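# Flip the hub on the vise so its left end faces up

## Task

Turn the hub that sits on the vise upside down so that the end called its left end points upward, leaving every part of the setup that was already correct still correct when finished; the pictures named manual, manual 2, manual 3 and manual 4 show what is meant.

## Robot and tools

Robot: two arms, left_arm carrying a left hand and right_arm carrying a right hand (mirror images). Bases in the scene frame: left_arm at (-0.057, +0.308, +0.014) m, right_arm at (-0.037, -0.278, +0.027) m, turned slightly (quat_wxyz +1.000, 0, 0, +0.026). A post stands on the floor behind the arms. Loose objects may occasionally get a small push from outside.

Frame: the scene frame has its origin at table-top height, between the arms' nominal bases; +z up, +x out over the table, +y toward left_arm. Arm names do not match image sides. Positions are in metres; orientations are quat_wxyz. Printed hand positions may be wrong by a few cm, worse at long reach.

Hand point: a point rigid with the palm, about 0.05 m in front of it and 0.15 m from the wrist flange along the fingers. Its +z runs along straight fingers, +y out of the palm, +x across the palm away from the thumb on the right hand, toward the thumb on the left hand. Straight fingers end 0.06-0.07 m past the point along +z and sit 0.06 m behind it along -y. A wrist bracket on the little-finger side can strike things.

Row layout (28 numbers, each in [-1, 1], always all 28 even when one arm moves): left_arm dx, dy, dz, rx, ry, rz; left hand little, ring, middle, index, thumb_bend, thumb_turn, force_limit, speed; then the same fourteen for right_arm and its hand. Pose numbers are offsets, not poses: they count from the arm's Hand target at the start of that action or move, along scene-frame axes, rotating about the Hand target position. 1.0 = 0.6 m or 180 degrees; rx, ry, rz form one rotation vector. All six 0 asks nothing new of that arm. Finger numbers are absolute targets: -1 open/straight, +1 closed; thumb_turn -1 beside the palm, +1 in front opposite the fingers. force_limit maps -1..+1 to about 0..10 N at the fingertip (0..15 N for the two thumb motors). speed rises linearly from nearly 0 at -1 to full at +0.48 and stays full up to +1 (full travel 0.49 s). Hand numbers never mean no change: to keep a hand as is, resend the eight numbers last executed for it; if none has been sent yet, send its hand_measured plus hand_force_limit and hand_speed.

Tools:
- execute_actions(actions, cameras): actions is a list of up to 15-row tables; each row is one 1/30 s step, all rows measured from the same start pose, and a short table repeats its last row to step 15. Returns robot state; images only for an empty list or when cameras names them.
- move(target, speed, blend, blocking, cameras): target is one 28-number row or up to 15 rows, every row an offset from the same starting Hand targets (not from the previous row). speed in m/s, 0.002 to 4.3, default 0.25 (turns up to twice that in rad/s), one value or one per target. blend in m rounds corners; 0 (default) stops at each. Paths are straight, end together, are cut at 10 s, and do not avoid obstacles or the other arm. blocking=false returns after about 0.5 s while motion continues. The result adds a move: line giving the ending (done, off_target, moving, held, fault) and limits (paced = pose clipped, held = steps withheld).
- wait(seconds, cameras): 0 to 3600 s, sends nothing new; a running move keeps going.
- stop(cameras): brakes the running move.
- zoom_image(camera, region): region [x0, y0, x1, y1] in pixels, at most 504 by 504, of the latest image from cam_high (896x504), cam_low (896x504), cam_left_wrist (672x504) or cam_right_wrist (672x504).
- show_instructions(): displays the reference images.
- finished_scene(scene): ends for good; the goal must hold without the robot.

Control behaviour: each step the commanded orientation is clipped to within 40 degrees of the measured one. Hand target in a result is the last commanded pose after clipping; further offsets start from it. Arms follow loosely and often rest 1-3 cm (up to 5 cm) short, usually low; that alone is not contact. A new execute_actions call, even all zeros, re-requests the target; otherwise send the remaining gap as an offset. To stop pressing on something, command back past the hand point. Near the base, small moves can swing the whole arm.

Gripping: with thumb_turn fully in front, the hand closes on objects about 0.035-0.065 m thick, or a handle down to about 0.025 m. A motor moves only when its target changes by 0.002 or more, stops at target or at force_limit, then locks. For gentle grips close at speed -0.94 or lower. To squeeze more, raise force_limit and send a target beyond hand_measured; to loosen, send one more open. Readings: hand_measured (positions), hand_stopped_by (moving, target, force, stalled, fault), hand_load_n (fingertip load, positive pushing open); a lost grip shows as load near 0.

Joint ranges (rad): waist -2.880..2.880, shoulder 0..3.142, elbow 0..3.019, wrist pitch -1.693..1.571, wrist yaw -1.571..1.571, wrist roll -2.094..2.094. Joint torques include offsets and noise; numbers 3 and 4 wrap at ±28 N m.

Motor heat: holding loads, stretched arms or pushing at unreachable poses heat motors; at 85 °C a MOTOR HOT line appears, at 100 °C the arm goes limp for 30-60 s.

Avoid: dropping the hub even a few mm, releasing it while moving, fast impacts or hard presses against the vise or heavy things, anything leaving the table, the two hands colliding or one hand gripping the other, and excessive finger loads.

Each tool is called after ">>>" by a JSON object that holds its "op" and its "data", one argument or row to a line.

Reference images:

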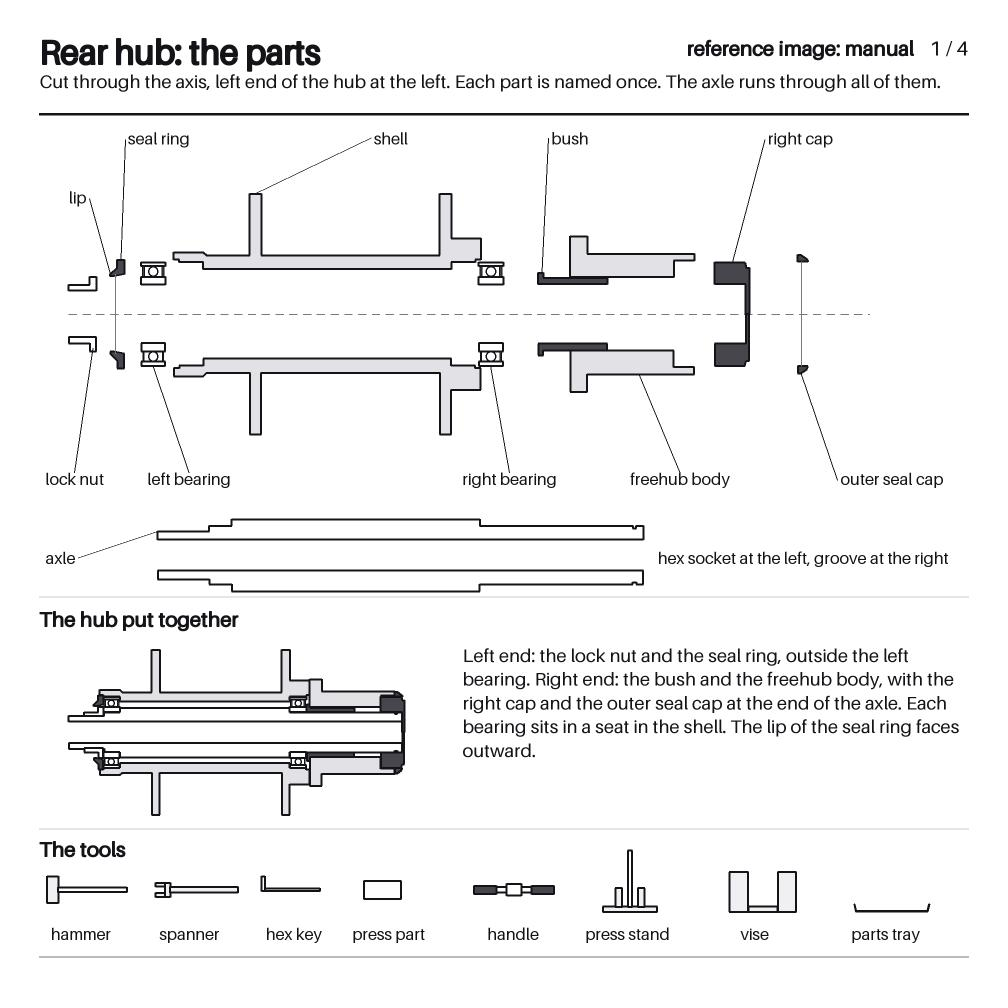

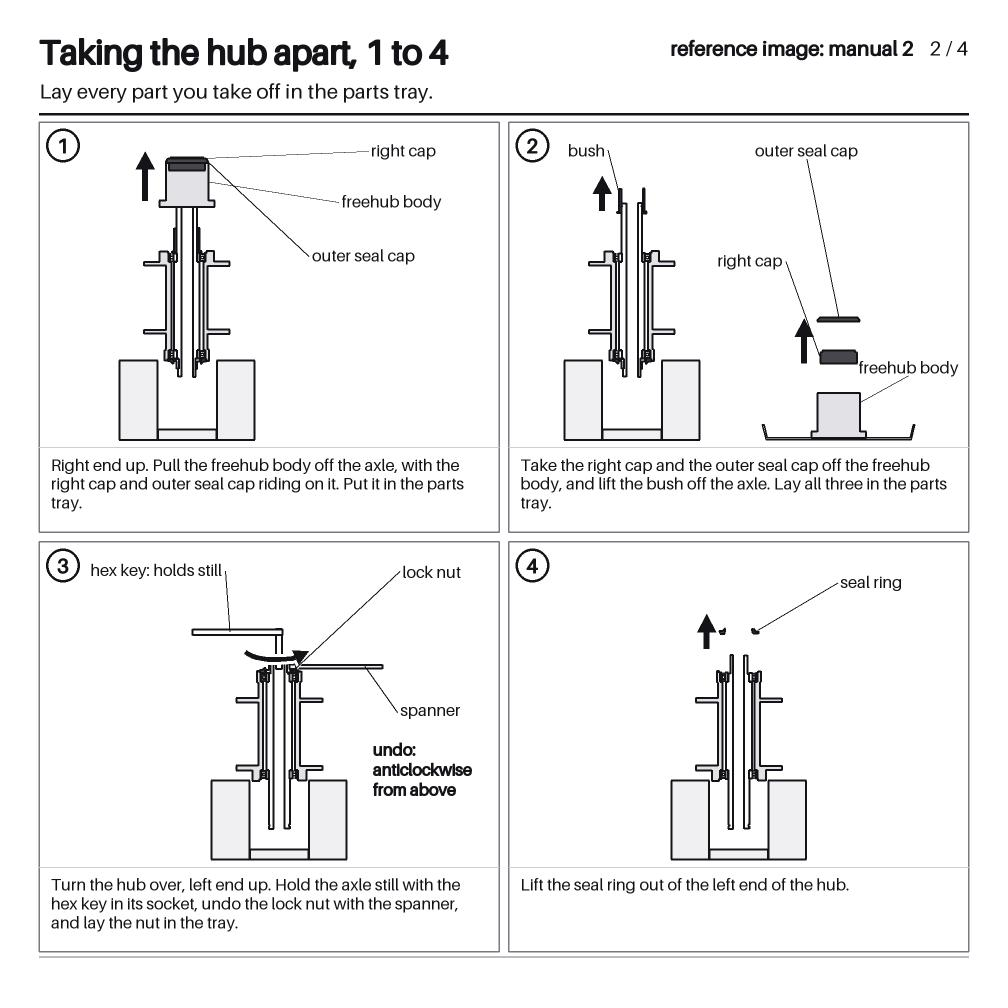

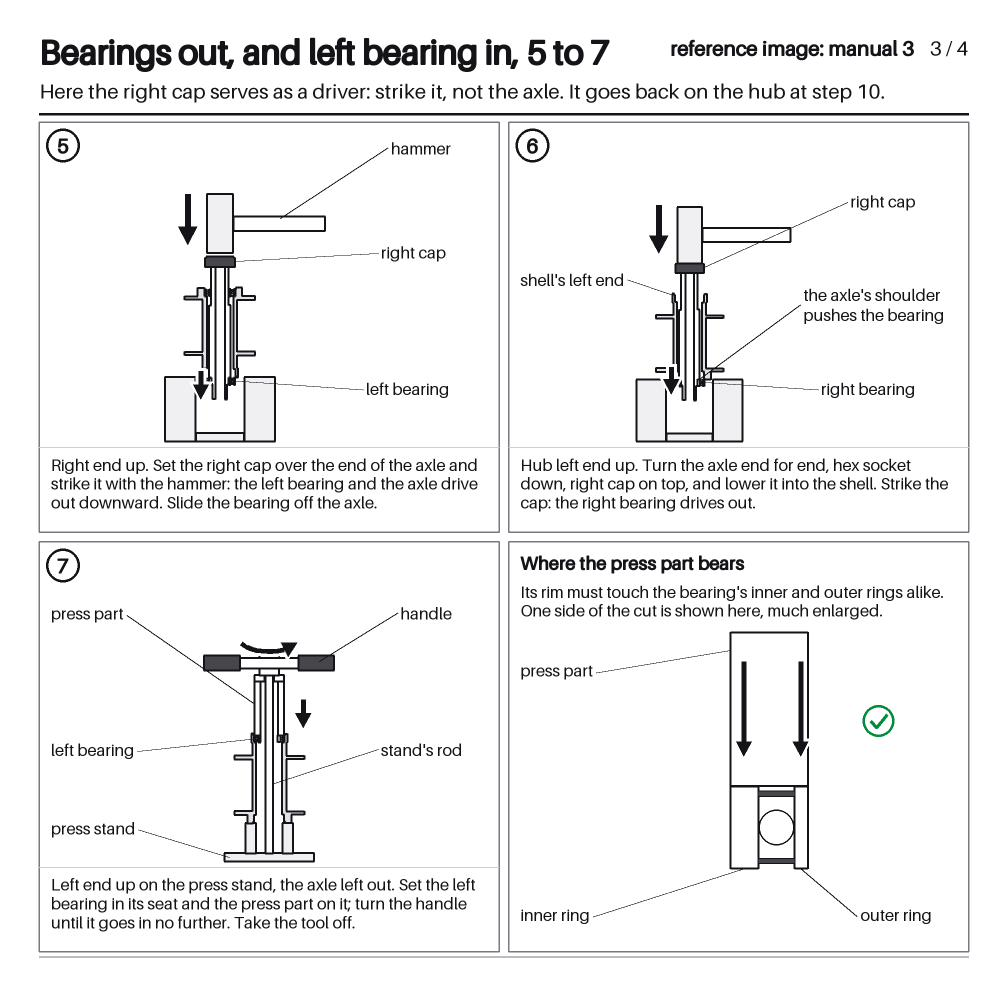

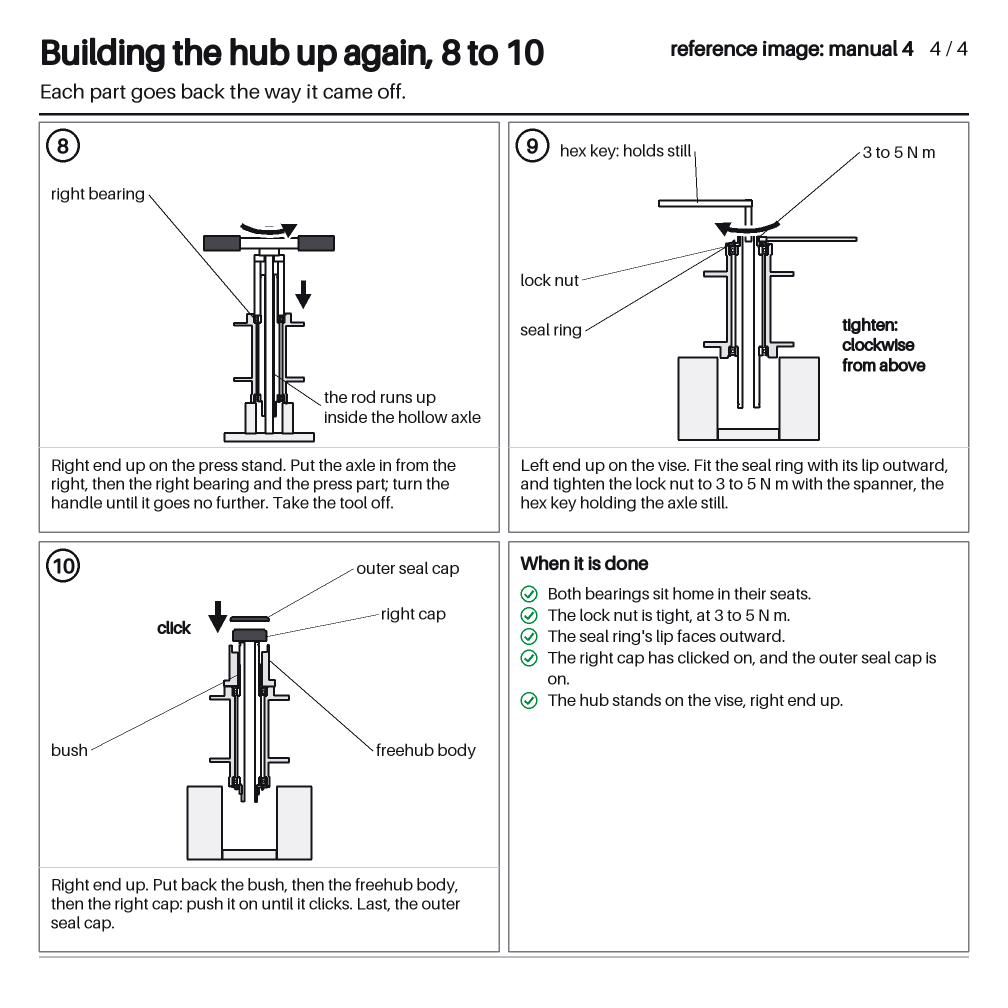

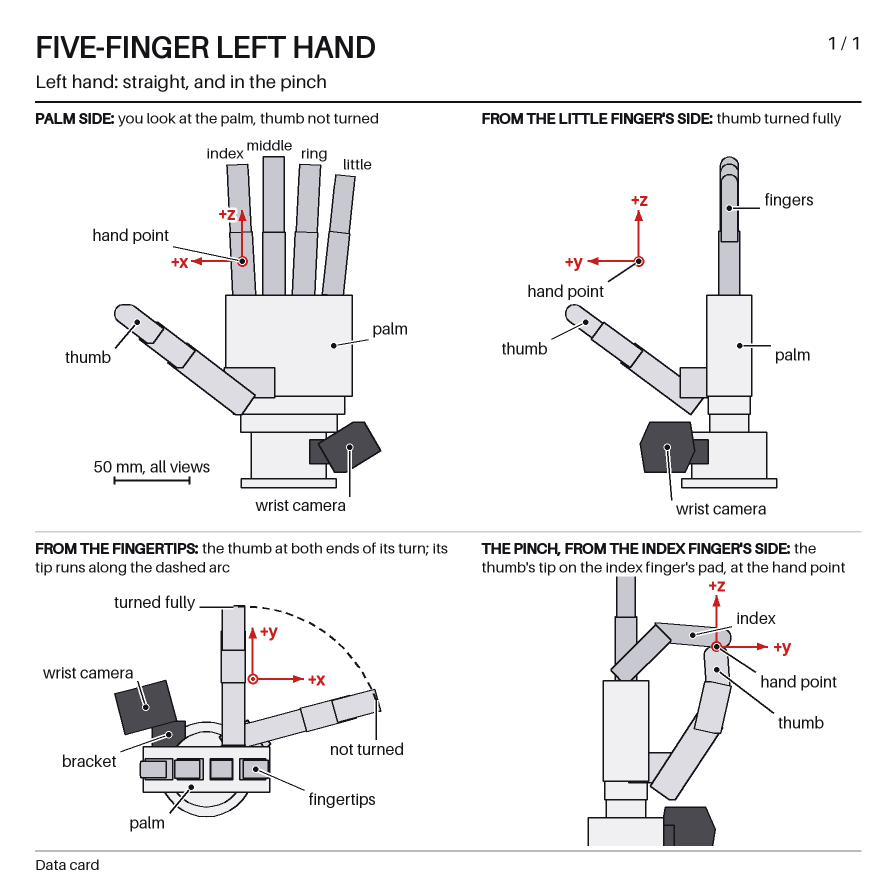

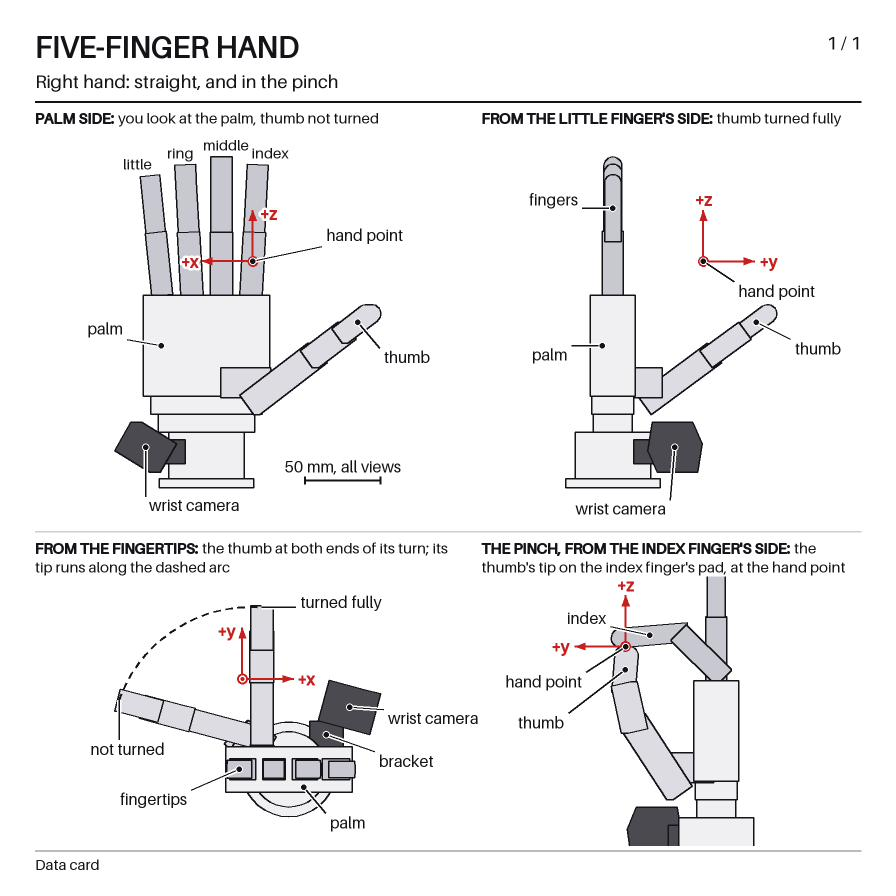

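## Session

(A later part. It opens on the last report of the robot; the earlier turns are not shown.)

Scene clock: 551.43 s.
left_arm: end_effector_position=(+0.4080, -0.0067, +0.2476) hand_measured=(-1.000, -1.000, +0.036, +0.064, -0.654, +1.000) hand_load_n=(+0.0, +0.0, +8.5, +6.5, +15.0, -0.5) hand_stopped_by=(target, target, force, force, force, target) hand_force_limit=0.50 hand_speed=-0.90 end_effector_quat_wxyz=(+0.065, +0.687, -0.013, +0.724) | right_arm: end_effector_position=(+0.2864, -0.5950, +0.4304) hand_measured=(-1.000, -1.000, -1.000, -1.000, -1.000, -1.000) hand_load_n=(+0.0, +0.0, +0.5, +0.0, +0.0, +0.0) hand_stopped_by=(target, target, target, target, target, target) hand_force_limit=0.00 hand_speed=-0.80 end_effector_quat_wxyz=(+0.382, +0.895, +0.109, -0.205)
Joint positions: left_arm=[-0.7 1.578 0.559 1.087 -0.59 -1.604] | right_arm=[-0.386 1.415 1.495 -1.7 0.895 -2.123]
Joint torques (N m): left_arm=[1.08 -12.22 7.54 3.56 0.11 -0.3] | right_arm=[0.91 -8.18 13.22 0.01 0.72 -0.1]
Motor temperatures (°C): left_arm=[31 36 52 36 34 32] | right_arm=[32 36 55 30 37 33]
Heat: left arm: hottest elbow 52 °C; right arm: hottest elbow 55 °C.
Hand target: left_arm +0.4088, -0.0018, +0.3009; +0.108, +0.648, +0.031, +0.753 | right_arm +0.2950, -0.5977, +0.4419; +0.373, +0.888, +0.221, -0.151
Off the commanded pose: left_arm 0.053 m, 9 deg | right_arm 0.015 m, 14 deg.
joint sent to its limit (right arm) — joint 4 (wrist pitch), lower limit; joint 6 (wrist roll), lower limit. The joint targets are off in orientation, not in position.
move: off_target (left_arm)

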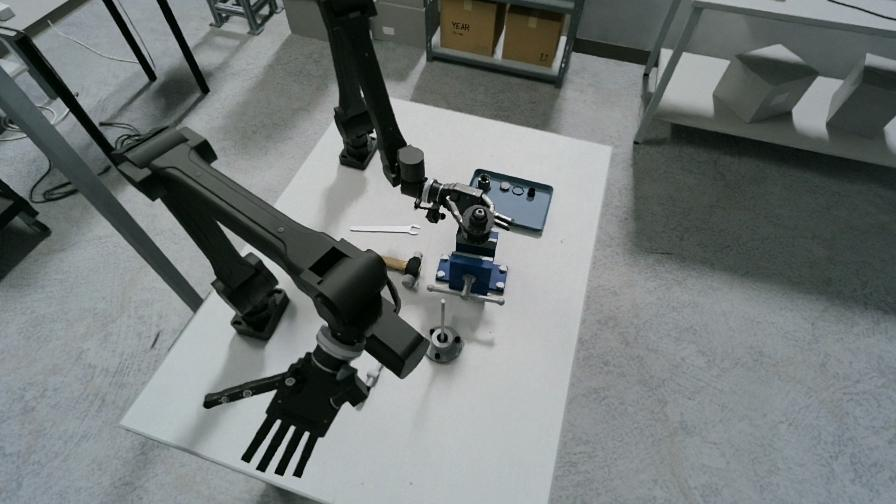

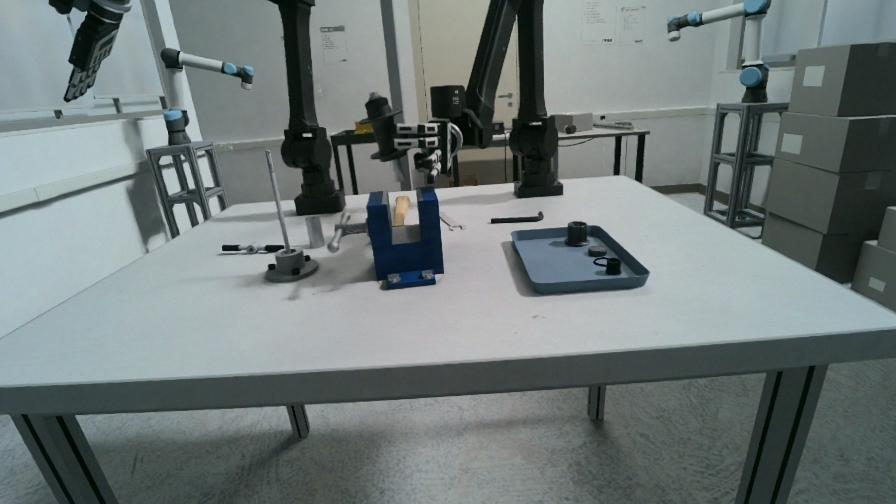

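>>> {"op": "move", "data": {
  "target": [0,0,-0.06,0,0,0,-1,-1,0.4,0.4,0.35,1,0.5,-0.9,0,0,0,0,0,0,-1,-1,-1,-1,-1,-1,0,-0.8],
  "speed": 0.04,
  "cameras": ["cam_high","cam_low"]
}}

>>> {"op": "zoom_image", "data": {
  "camera": "cam_low",
  "region": [340, 110, 460, 230]
}}

>>> {"op": "zoom_image", "data": {
  "camera": "cam_high",
  "region": [410, 170, 540, 310]
}}

Scene clock: 559.97 s.
left_arm: end_effector_position=(+0.4064, -0.0053, +0.2240) hand_measured=(-1.000, -1.000, +0.036, +0.064, -0.654, +1.000) hand_load_n=(+0.0, +0.0, +8.5, +6.0, +15.0, -0.5) hand_stopped_by=(target, target, force, force, force, target) hand_force_limit=0.50 hand_speed=-0.90 end_effector_quat_wxyz=(+0.070, +0.681, -0.008, +0.729) | right_arm: end_effector_position=(+0.2864, -0.5950, +0.4304) hand_measured=(-1.000, -1.000, -1.000, -1.000, -1.000, -1.000) hand_load_n=(+0.0, +0.0, +0.0, +0.0, +0.0, +0.0) hand_stopped_by=(target, target, target, target, target, target) hand_force_limit=0.00 hand_speed=-0.80 end_effector_quat_wxyz=(+0.382, +0.895, +0.109, -0.205)
Joint positions: left_arm=[-0.7 1.675 0.544 1.217 -0.59 -1.606] | right_arm=[-0.386 1.415 1.495 -1.7 0.895 -2.123]
Joint torques (N m): left_arm=[0.56 -11.34 6.67 3.64 0.11 -0.37] | right_arm=[0.15 -8 13.22 0.13 0.7 -0.12]
Motor temperatures (°C): left_arm=[31 36 51 36 34 32] | right_arm=[32 36 55 30 37 33]
Heat: left arm: hottest elbow 51 °C; right arm: hottest elbow 55 °C.
Hand target: left_arm +0.4088, -0.0018, +0.2648; +0.108, +0.648, +0.031, +0.753 | right_arm +0.2950, -0.5977, +0.4419; +0.373, +0.888, +0.221, -0.151
Off the commanded pose: left_arm 0.041 m, 8 deg | right_arm 0.015 m, 14 deg.
joint sent to its limit (right arm) — joint 4 (wrist pitch), lower limit; joint 6 (wrist roll), lower limit. The joint targets are off in orientation, not in position.
move: off_target (left_arm)

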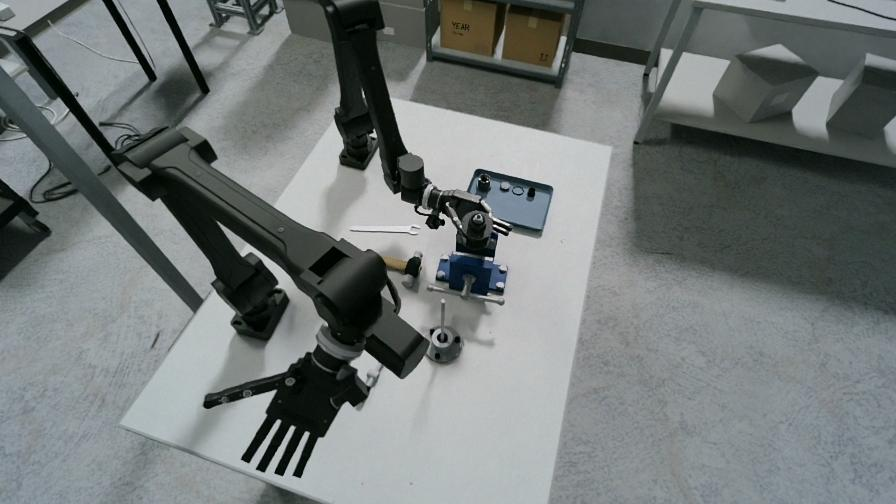

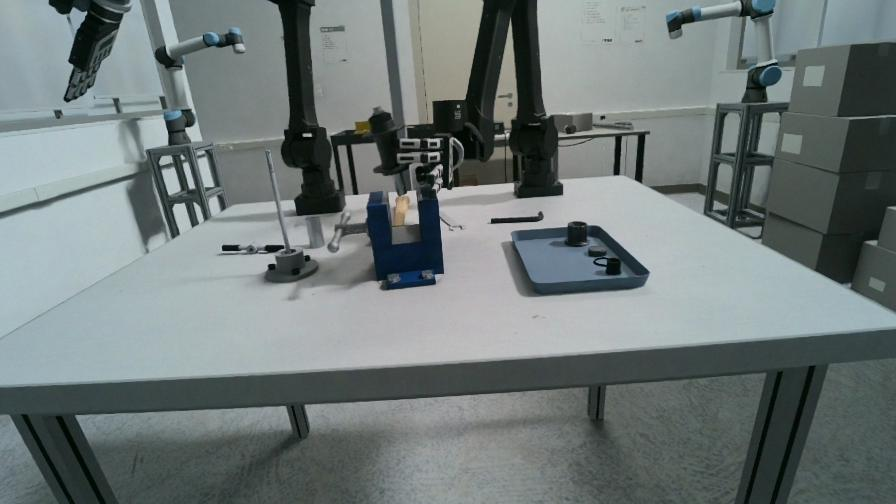

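Scaled by 4.200 from the camera's image (finer frame: 1280x720).

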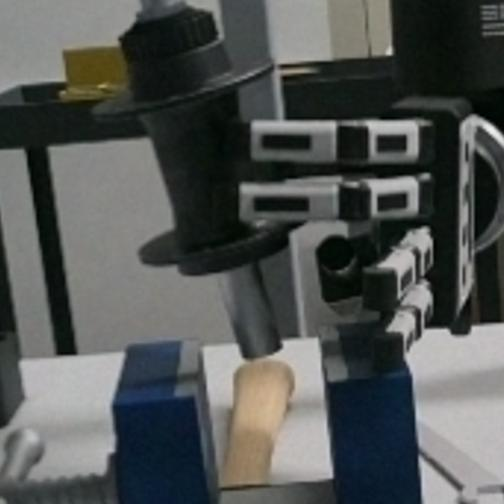

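Scaled by 3.600 from the camera's image (finer frame: 1280x720).

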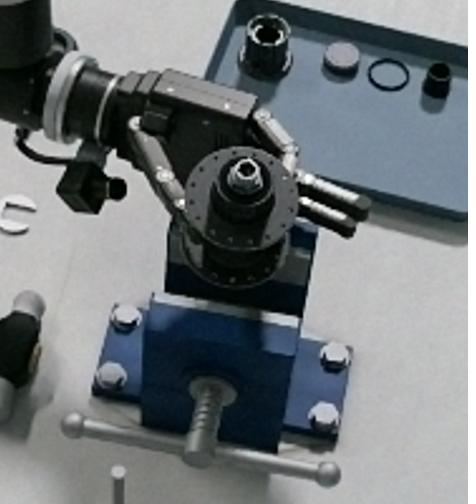

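>>> {"op": "move", "data": {
  "target": [
    [0,0.02,0,0,0,0,-1,-1,0.4,0.4,0.35,1,0.5,-0.9,0,0,0,0,0,0,-1,-1,-1,-1,-1,-1,0,-0.8],
    [0,0.02,-0.012,0,0,0,-1,-1,0.4,0.4,0.35,1,0.5,-0.9,0,0,0,0,0,0,-1,-1,-1,-1,-1,-1,0,-0.8]
  ],
  "speed": 0.04,
  "cameras": ["cam_high","cam_low"]
}}

>>> {"op": "zoom_image", "data": {
  "camera": "cam_low",
  "region": [340, 110, 460, 230]
}}

>>> {"op": "zoom_image", "data": {
  "camera": "cam_high",
  "region": [410, 170, 540, 310]
}}

Scene clock: 596.50 s.
left_arm: end_effector_position=(+0.4062, +0.0058, +0.2186) hand_measured=(-1.000, -1.000, +0.036, +0.064, -0.654, +1.000) hand_load_n=(+0.0, +0.0, +8.5, +6.5, +15.0, -0.5) hand_stopped_by=(target, target, force, force, force, target) hand_force_limit=0.50 hand_speed=-0.90 end_effector_quat_wxyz=(+0.072, +0.681, -0.008, +0.729) | right_arm: end_effector_position=(+0.2864, -0.5950, +0.4304) hand_measured=(-1.000, -1.000, -1.000, -1.000, -1.000, -1.000) hand_load_n=(+0.0, +0.0, +0.0, +0.0, +0.0, +0.0) hand_stopped_by=(target, target, target, target, target, target) hand_force_limit=0.00 hand_speed=-0.80 end_effector_quat_wxyz=(+0.382, +0.895, +0.109, -0.205)
Joint positions: left_arm=[-0.677 1.683 0.523 1.247 -0.565 -1.611] | right_arm=[-0.386 1.415 1.495 -1.7 0.895 -2.123]
Joint torques (N m): left_arm=[0.5 -11.05 6.23 3.77 0.15 -0.4] | right_arm=[-0.32 -7.77 13.22 0.06 0.69 -0.08]
Motor temperatures (°C): left_arm=[31 37 48 36 34 32] | right_arm=[32 36 56 30 37 33]
Heat: left arm: hottest elbow 48 °C; right arm: hottest elbow 56 °C.
Hand target: left_arm +0.4087, +0.0101, +0.2576; +0.108, +0.648, +0.031, +0.753 | right_arm +0.2950, -0.5977, +0.4419; +0.373, +0.888, +0.221, -0.151
Off the commanded pose: left_arm 0.039 m, 8 deg | right_arm 0.015 m, 14 deg.
joint sent to its limit (right arm) — joint 4 (wrist pitch), lower limit; joint 6 (wrist roll), lower limit. The joint targets are off in orientation, not in position.
move: off_target (left_arm)

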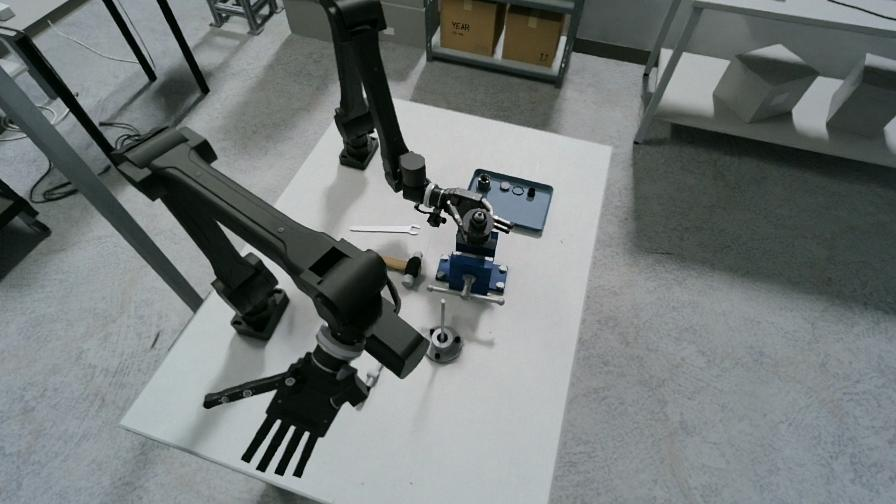

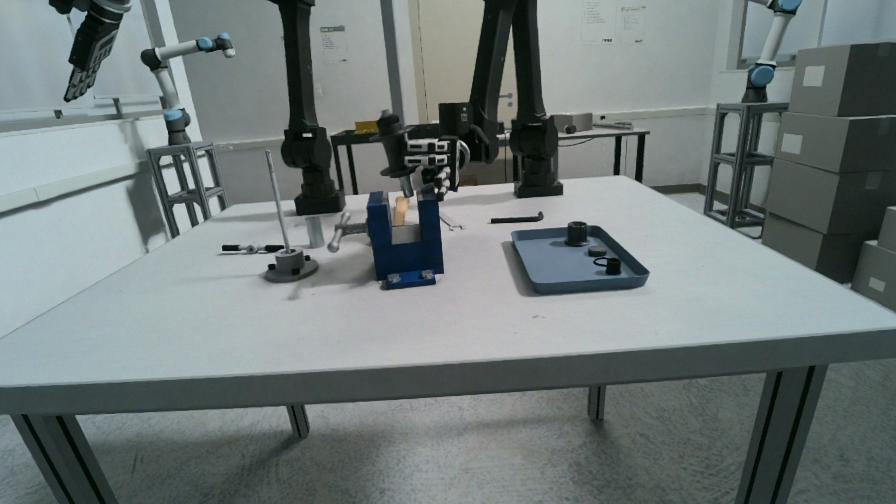

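Scaled by 4.200 from the camera's image (finer frame: 1280x720).

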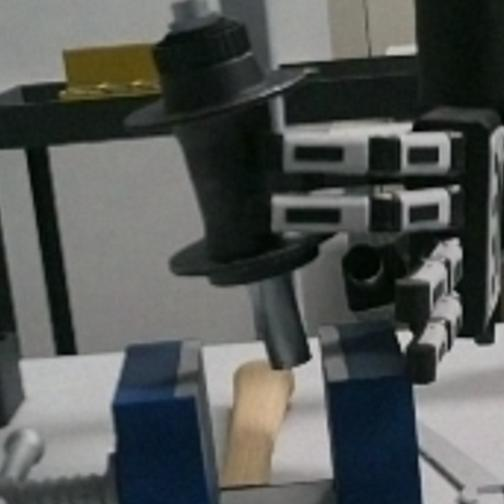

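Scaled by 3.600 from the camera's image (finer frame: 1280x720).

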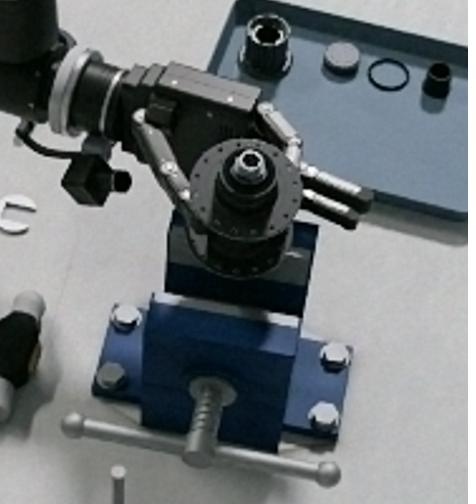

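>>> {"op": "move", "data": {
  "target": [
    [0,0.012,0,0,0,0,-1,-1,0.4,0.4,0.35,1,0.5,-0.9,0,0,0,0,0,0,-1,-1,-1,-1,-1,-1,0,-0.8],
    [0,0.012,-0.016,0,0,0,-1,-1,0.4,0.4,0.35,1,0.5,-0.9,0,0,0,0,0,0,-1,-1,-1,-1,-1,-1,0,-0.8],
    [0,0.028,-0.016,0,0,0,-1,-1,0.4,0.4,0.35,1,0.5,-0.9,0,0,0,0,0,0,-1,-1,-1,-1,-1,-1,0,-0.8]
  ],
  "speed": 0.03,
  "cameras": ["cam_high","cam_low","cam_left_wrist"]
}}

>>> {"op": "zoom_image", "data": {
  "camera": "cam_low",
  "region": [340, 110, 460, 230]
}}

>>> {"op": "zoom_image", "data": {
  "camera": "cam_high",
  "region": [410, 170, 540, 310]
}}

Scene clock: 604.30 s.
left_arm: end_effector_position=(+0.4042, +0.0142, +0.2097) hand_measured=(-1.000, -1.000, +0.036, +0.064, -0.654, +1.000) hand_load_n=(+0.0, +0.0, +8.5, +6.5, +15.0, -1.0) hand_stopped_by=(target, target, force, force, force, target) hand_force_limit=0.50 hand_speed=-0.90 end_effector_quat_wxyz=(+0.083, +0.680, -0.009, +0.729) | right_arm: end_effector_position=(+0.2864, -0.5950, +0.4304) hand_measured=(-1.000, -1.000, -1.000, -1.000, -1.000, -1.000) hand_load_n=(+0.0, +0.0, +0.0, +0.0, +0.0, +0.0) hand_stopped_by=(target, target, target, target, target, target) hand_force_limit=0.00 hand_speed=-0.80 end_effector_quat_wxyz=(+0.382, +0.895, +0.109, -0.205)
Joint positions: left_arm=[-0.653 1.712 0.502 1.298 -0.523 -1.627] | right_arm=[-0.386 1.415 1.495 -1.7 0.895 -2.123]
Joint torques (N m): left_arm=[2.55 -11.46 5.01 3.56 -0.15 -0.34] | right_arm=[0.32 -7.36 13.19 -0.01 0.7 -0.11]
Motor temperatures (°C): left_arm=[31 37 48 36 34 32] | right_arm=[32 36 56 30 37 33]
Heat: left arm: hottest elbow 48 °C; right arm: hottest elbow 56 °C.
Hand target: left_arm +0.4089, +0.0271, +0.2480; +0.108, +0.648, +0.031, +0.753 | right_arm +0.2950, -0.5977, +0.4419; +0.373, +0.888, +0.221, -0.151
Off the commanded pose: left_arm 0.041 m, 7 deg | right_arm 0.015 m, 14 deg.
joint sent to its limit (right arm) — joint 4 (wrist pitch), lower limit; joint 6 (wrist roll), lower limit. The joint targets are off in orientation, not in position.
move: off_target (left_arm)

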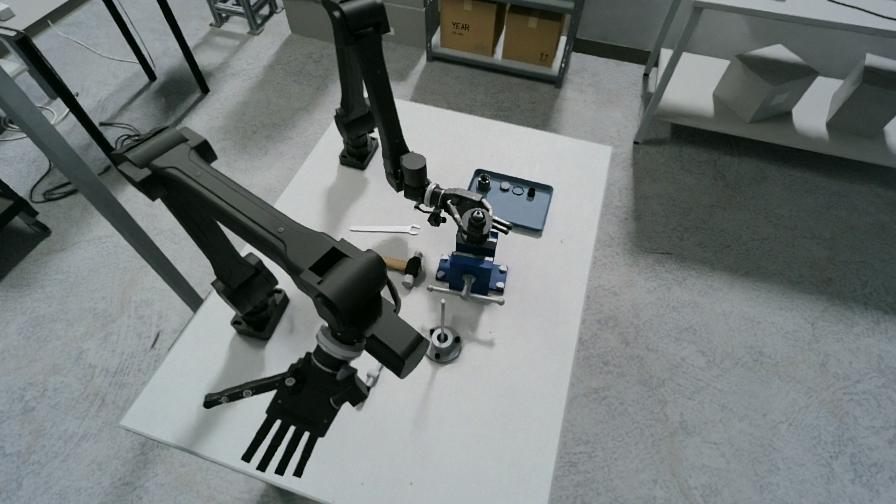

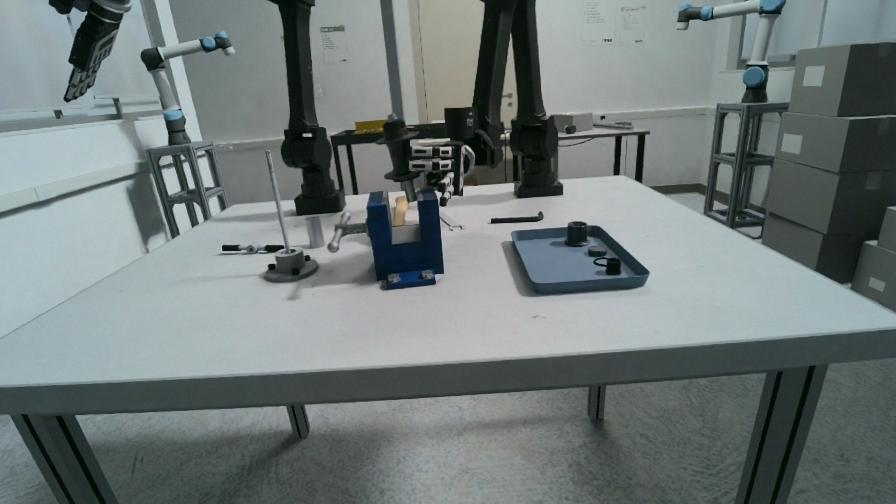

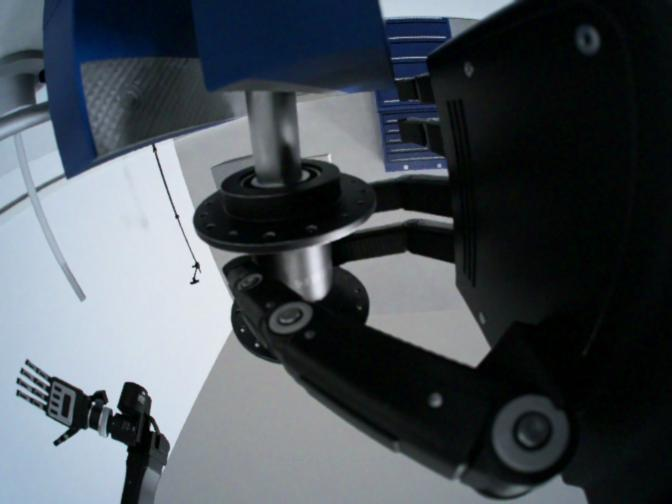

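Scaled by 4.200 from the camera's image (finer frame: 1280x720).

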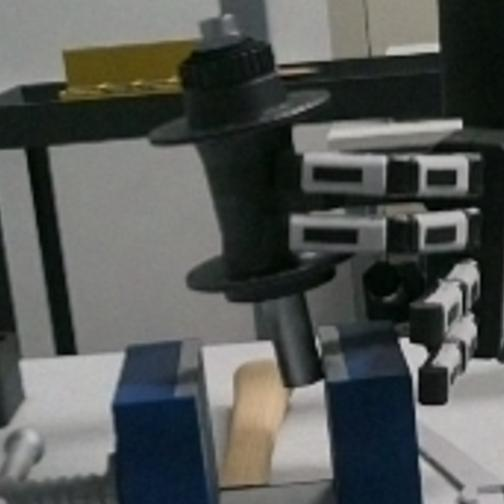

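Scaled by 3.600 from the camera's image (finer frame: 1280x720).

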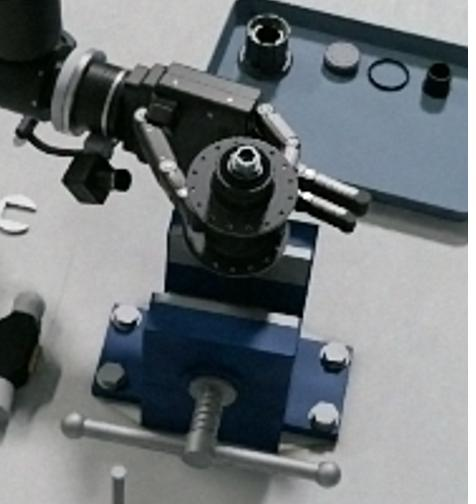

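>>> {"op": "move", "data": {
  "target": [0,0.025,0,0,0,0,-1,-1,0.4,0.4,0.35,1,0.5,-0.9,0,0,0,0,0,0,-1,-1,-1,-1,-1,-1,0,-0.8],
  "speed": 0.03,
  "cameras": ["cam_high","cam_low","cam_left_wrist"]
}}

>>> {"op": "zoom_image", "data": {
  "camera": "cam_low",
  "region": [340, 110, 460, 230]
}}

Scene clock: 609.07 s.
left_arm: end_effector_position=(+0.4041, +0.0262, +0.2046) hand_measured=(-1.000, -1.000, +0.036, +0.064, -0.654, +1.000) hand_load_n=(+0.0, +0.0, +8.5, +6.0, +15.0, -0.5) hand_stopped_by=(target, target, force, force, force, target) hand_force_limit=0.50 hand_speed=-0.90 end_effector_quat_wxyz=(+0.086, +0.683, -0.011, +0.726) | right_arm: end_effector_position=(+0.2864, -0.5950, +0.4304) hand_measured=(-1.000, -1.000, -1.000, -1.000, -1.000, -1.000) hand_load_n=(+0.0, +0.0, +0.0, +0.0, +0.0, +0.0) hand_stopped_by=(target, target, target, target, target, target) hand_force_limit=0.00 hand_speed=-0.80 end_effector_quat_wxyz=(+0.382, +0.895, +0.109, -0.205)
Joint positions: left_arm=[-0.622 1.712 0.48 1.309 -0.486 -1.638] | right_arm=[-0.386 1.415 1.495 -1.7 0.895 -2.123]
Joint torques (N m): left_arm=[1.79 -11.87 4.92 3.19 -0.31 -0.3] | right_arm=[0.32 -8.18 13.08 -0.14 0.7 -0.09]
Motor temperatures (°C): left_arm=[31 37 47 36 34 32] | right_arm=[32 36 56 30 37 33]
Heat: left arm: hottest elbow 47 °C; right arm: hottest elbow 56 °C.
Hand target: left_arm +0.4087, +0.0419, +0.2479; +0.108, +0.649, +0.030, +0.753 | right_arm +0.2950, -0.5977, +0.4419; +0.373, +0.888, +0.221, -0.151
Off the commanded pose: left_arm 0.046 m, 7 deg | right_arm 0.015 m, 14 deg.
joint sent to its limit (right arm) — joint 4 (wrist pitch), lower limit; joint 6 (wrist roll), lower limit. The joint targets are off in orientation, not in position.
move: off_target (left_arm)

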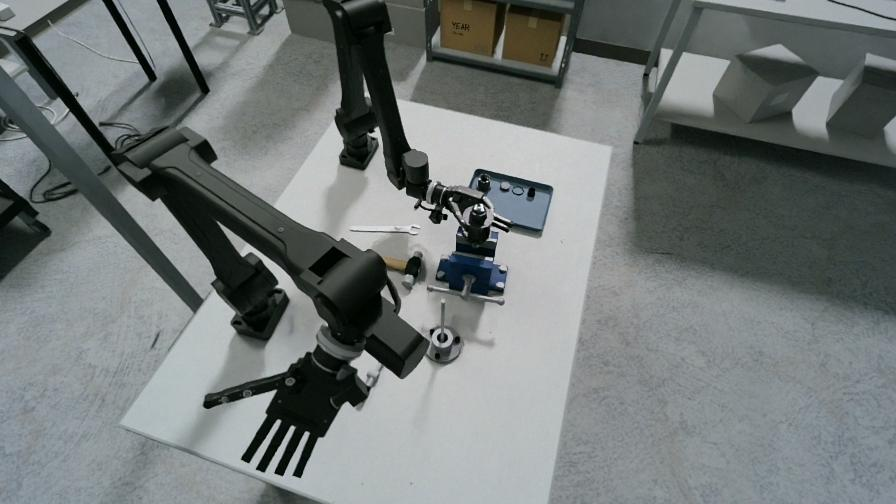

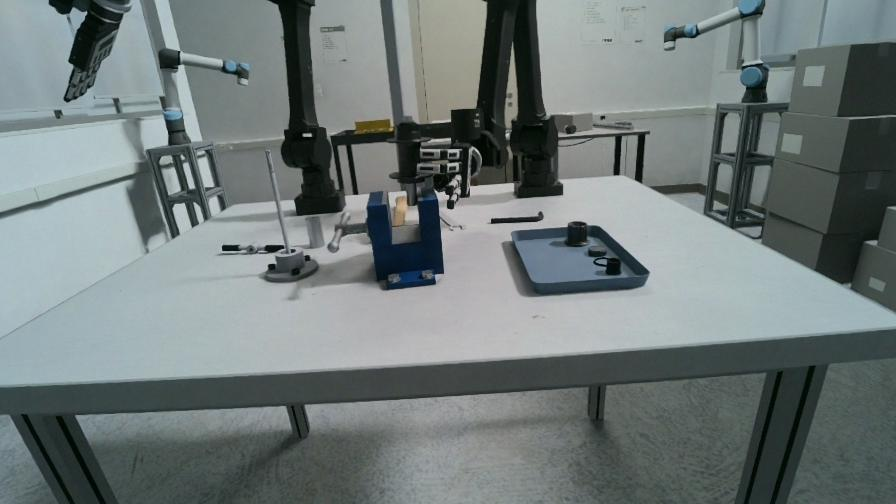

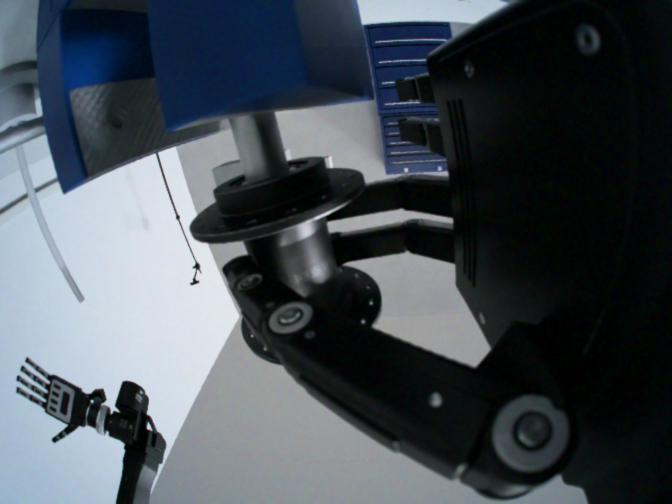

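Scaled by 4.200 from the camera's image (finer frame: 1280x720).

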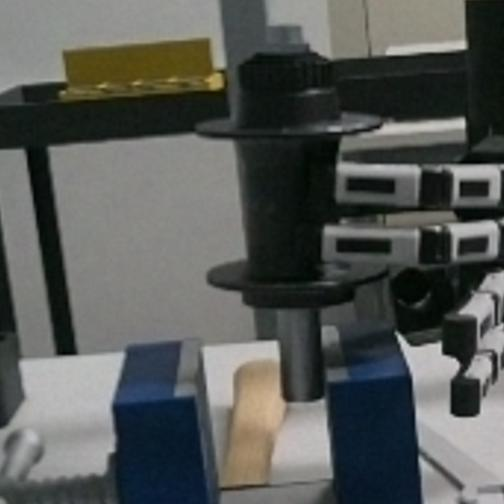

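>>> {"op": "zoom_image", "data": {
  "camera": "cam_high",
  "region": [420, 180, 530, 290]
}}

>>> {"op": "zoom_image", "data": {
  "camera": "cam_left_wrist",
  "region": [160, 60, 500, 400]
}}

Scaled by 4.582 from the camera's image (finer frame: 1280x720).

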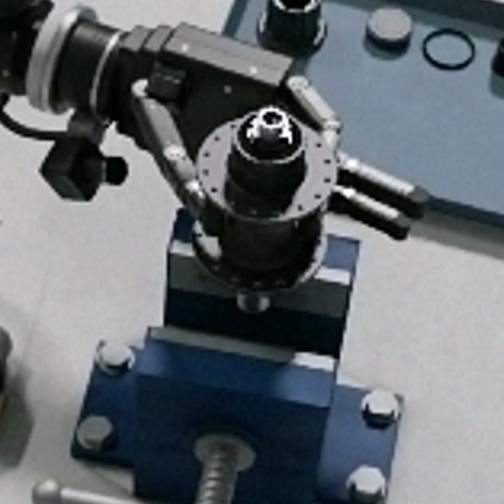

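Scaled by 1.482 from the camera's image (finer frame: 960x720).

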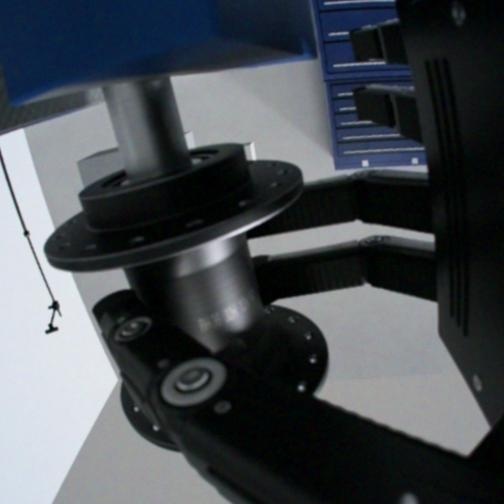

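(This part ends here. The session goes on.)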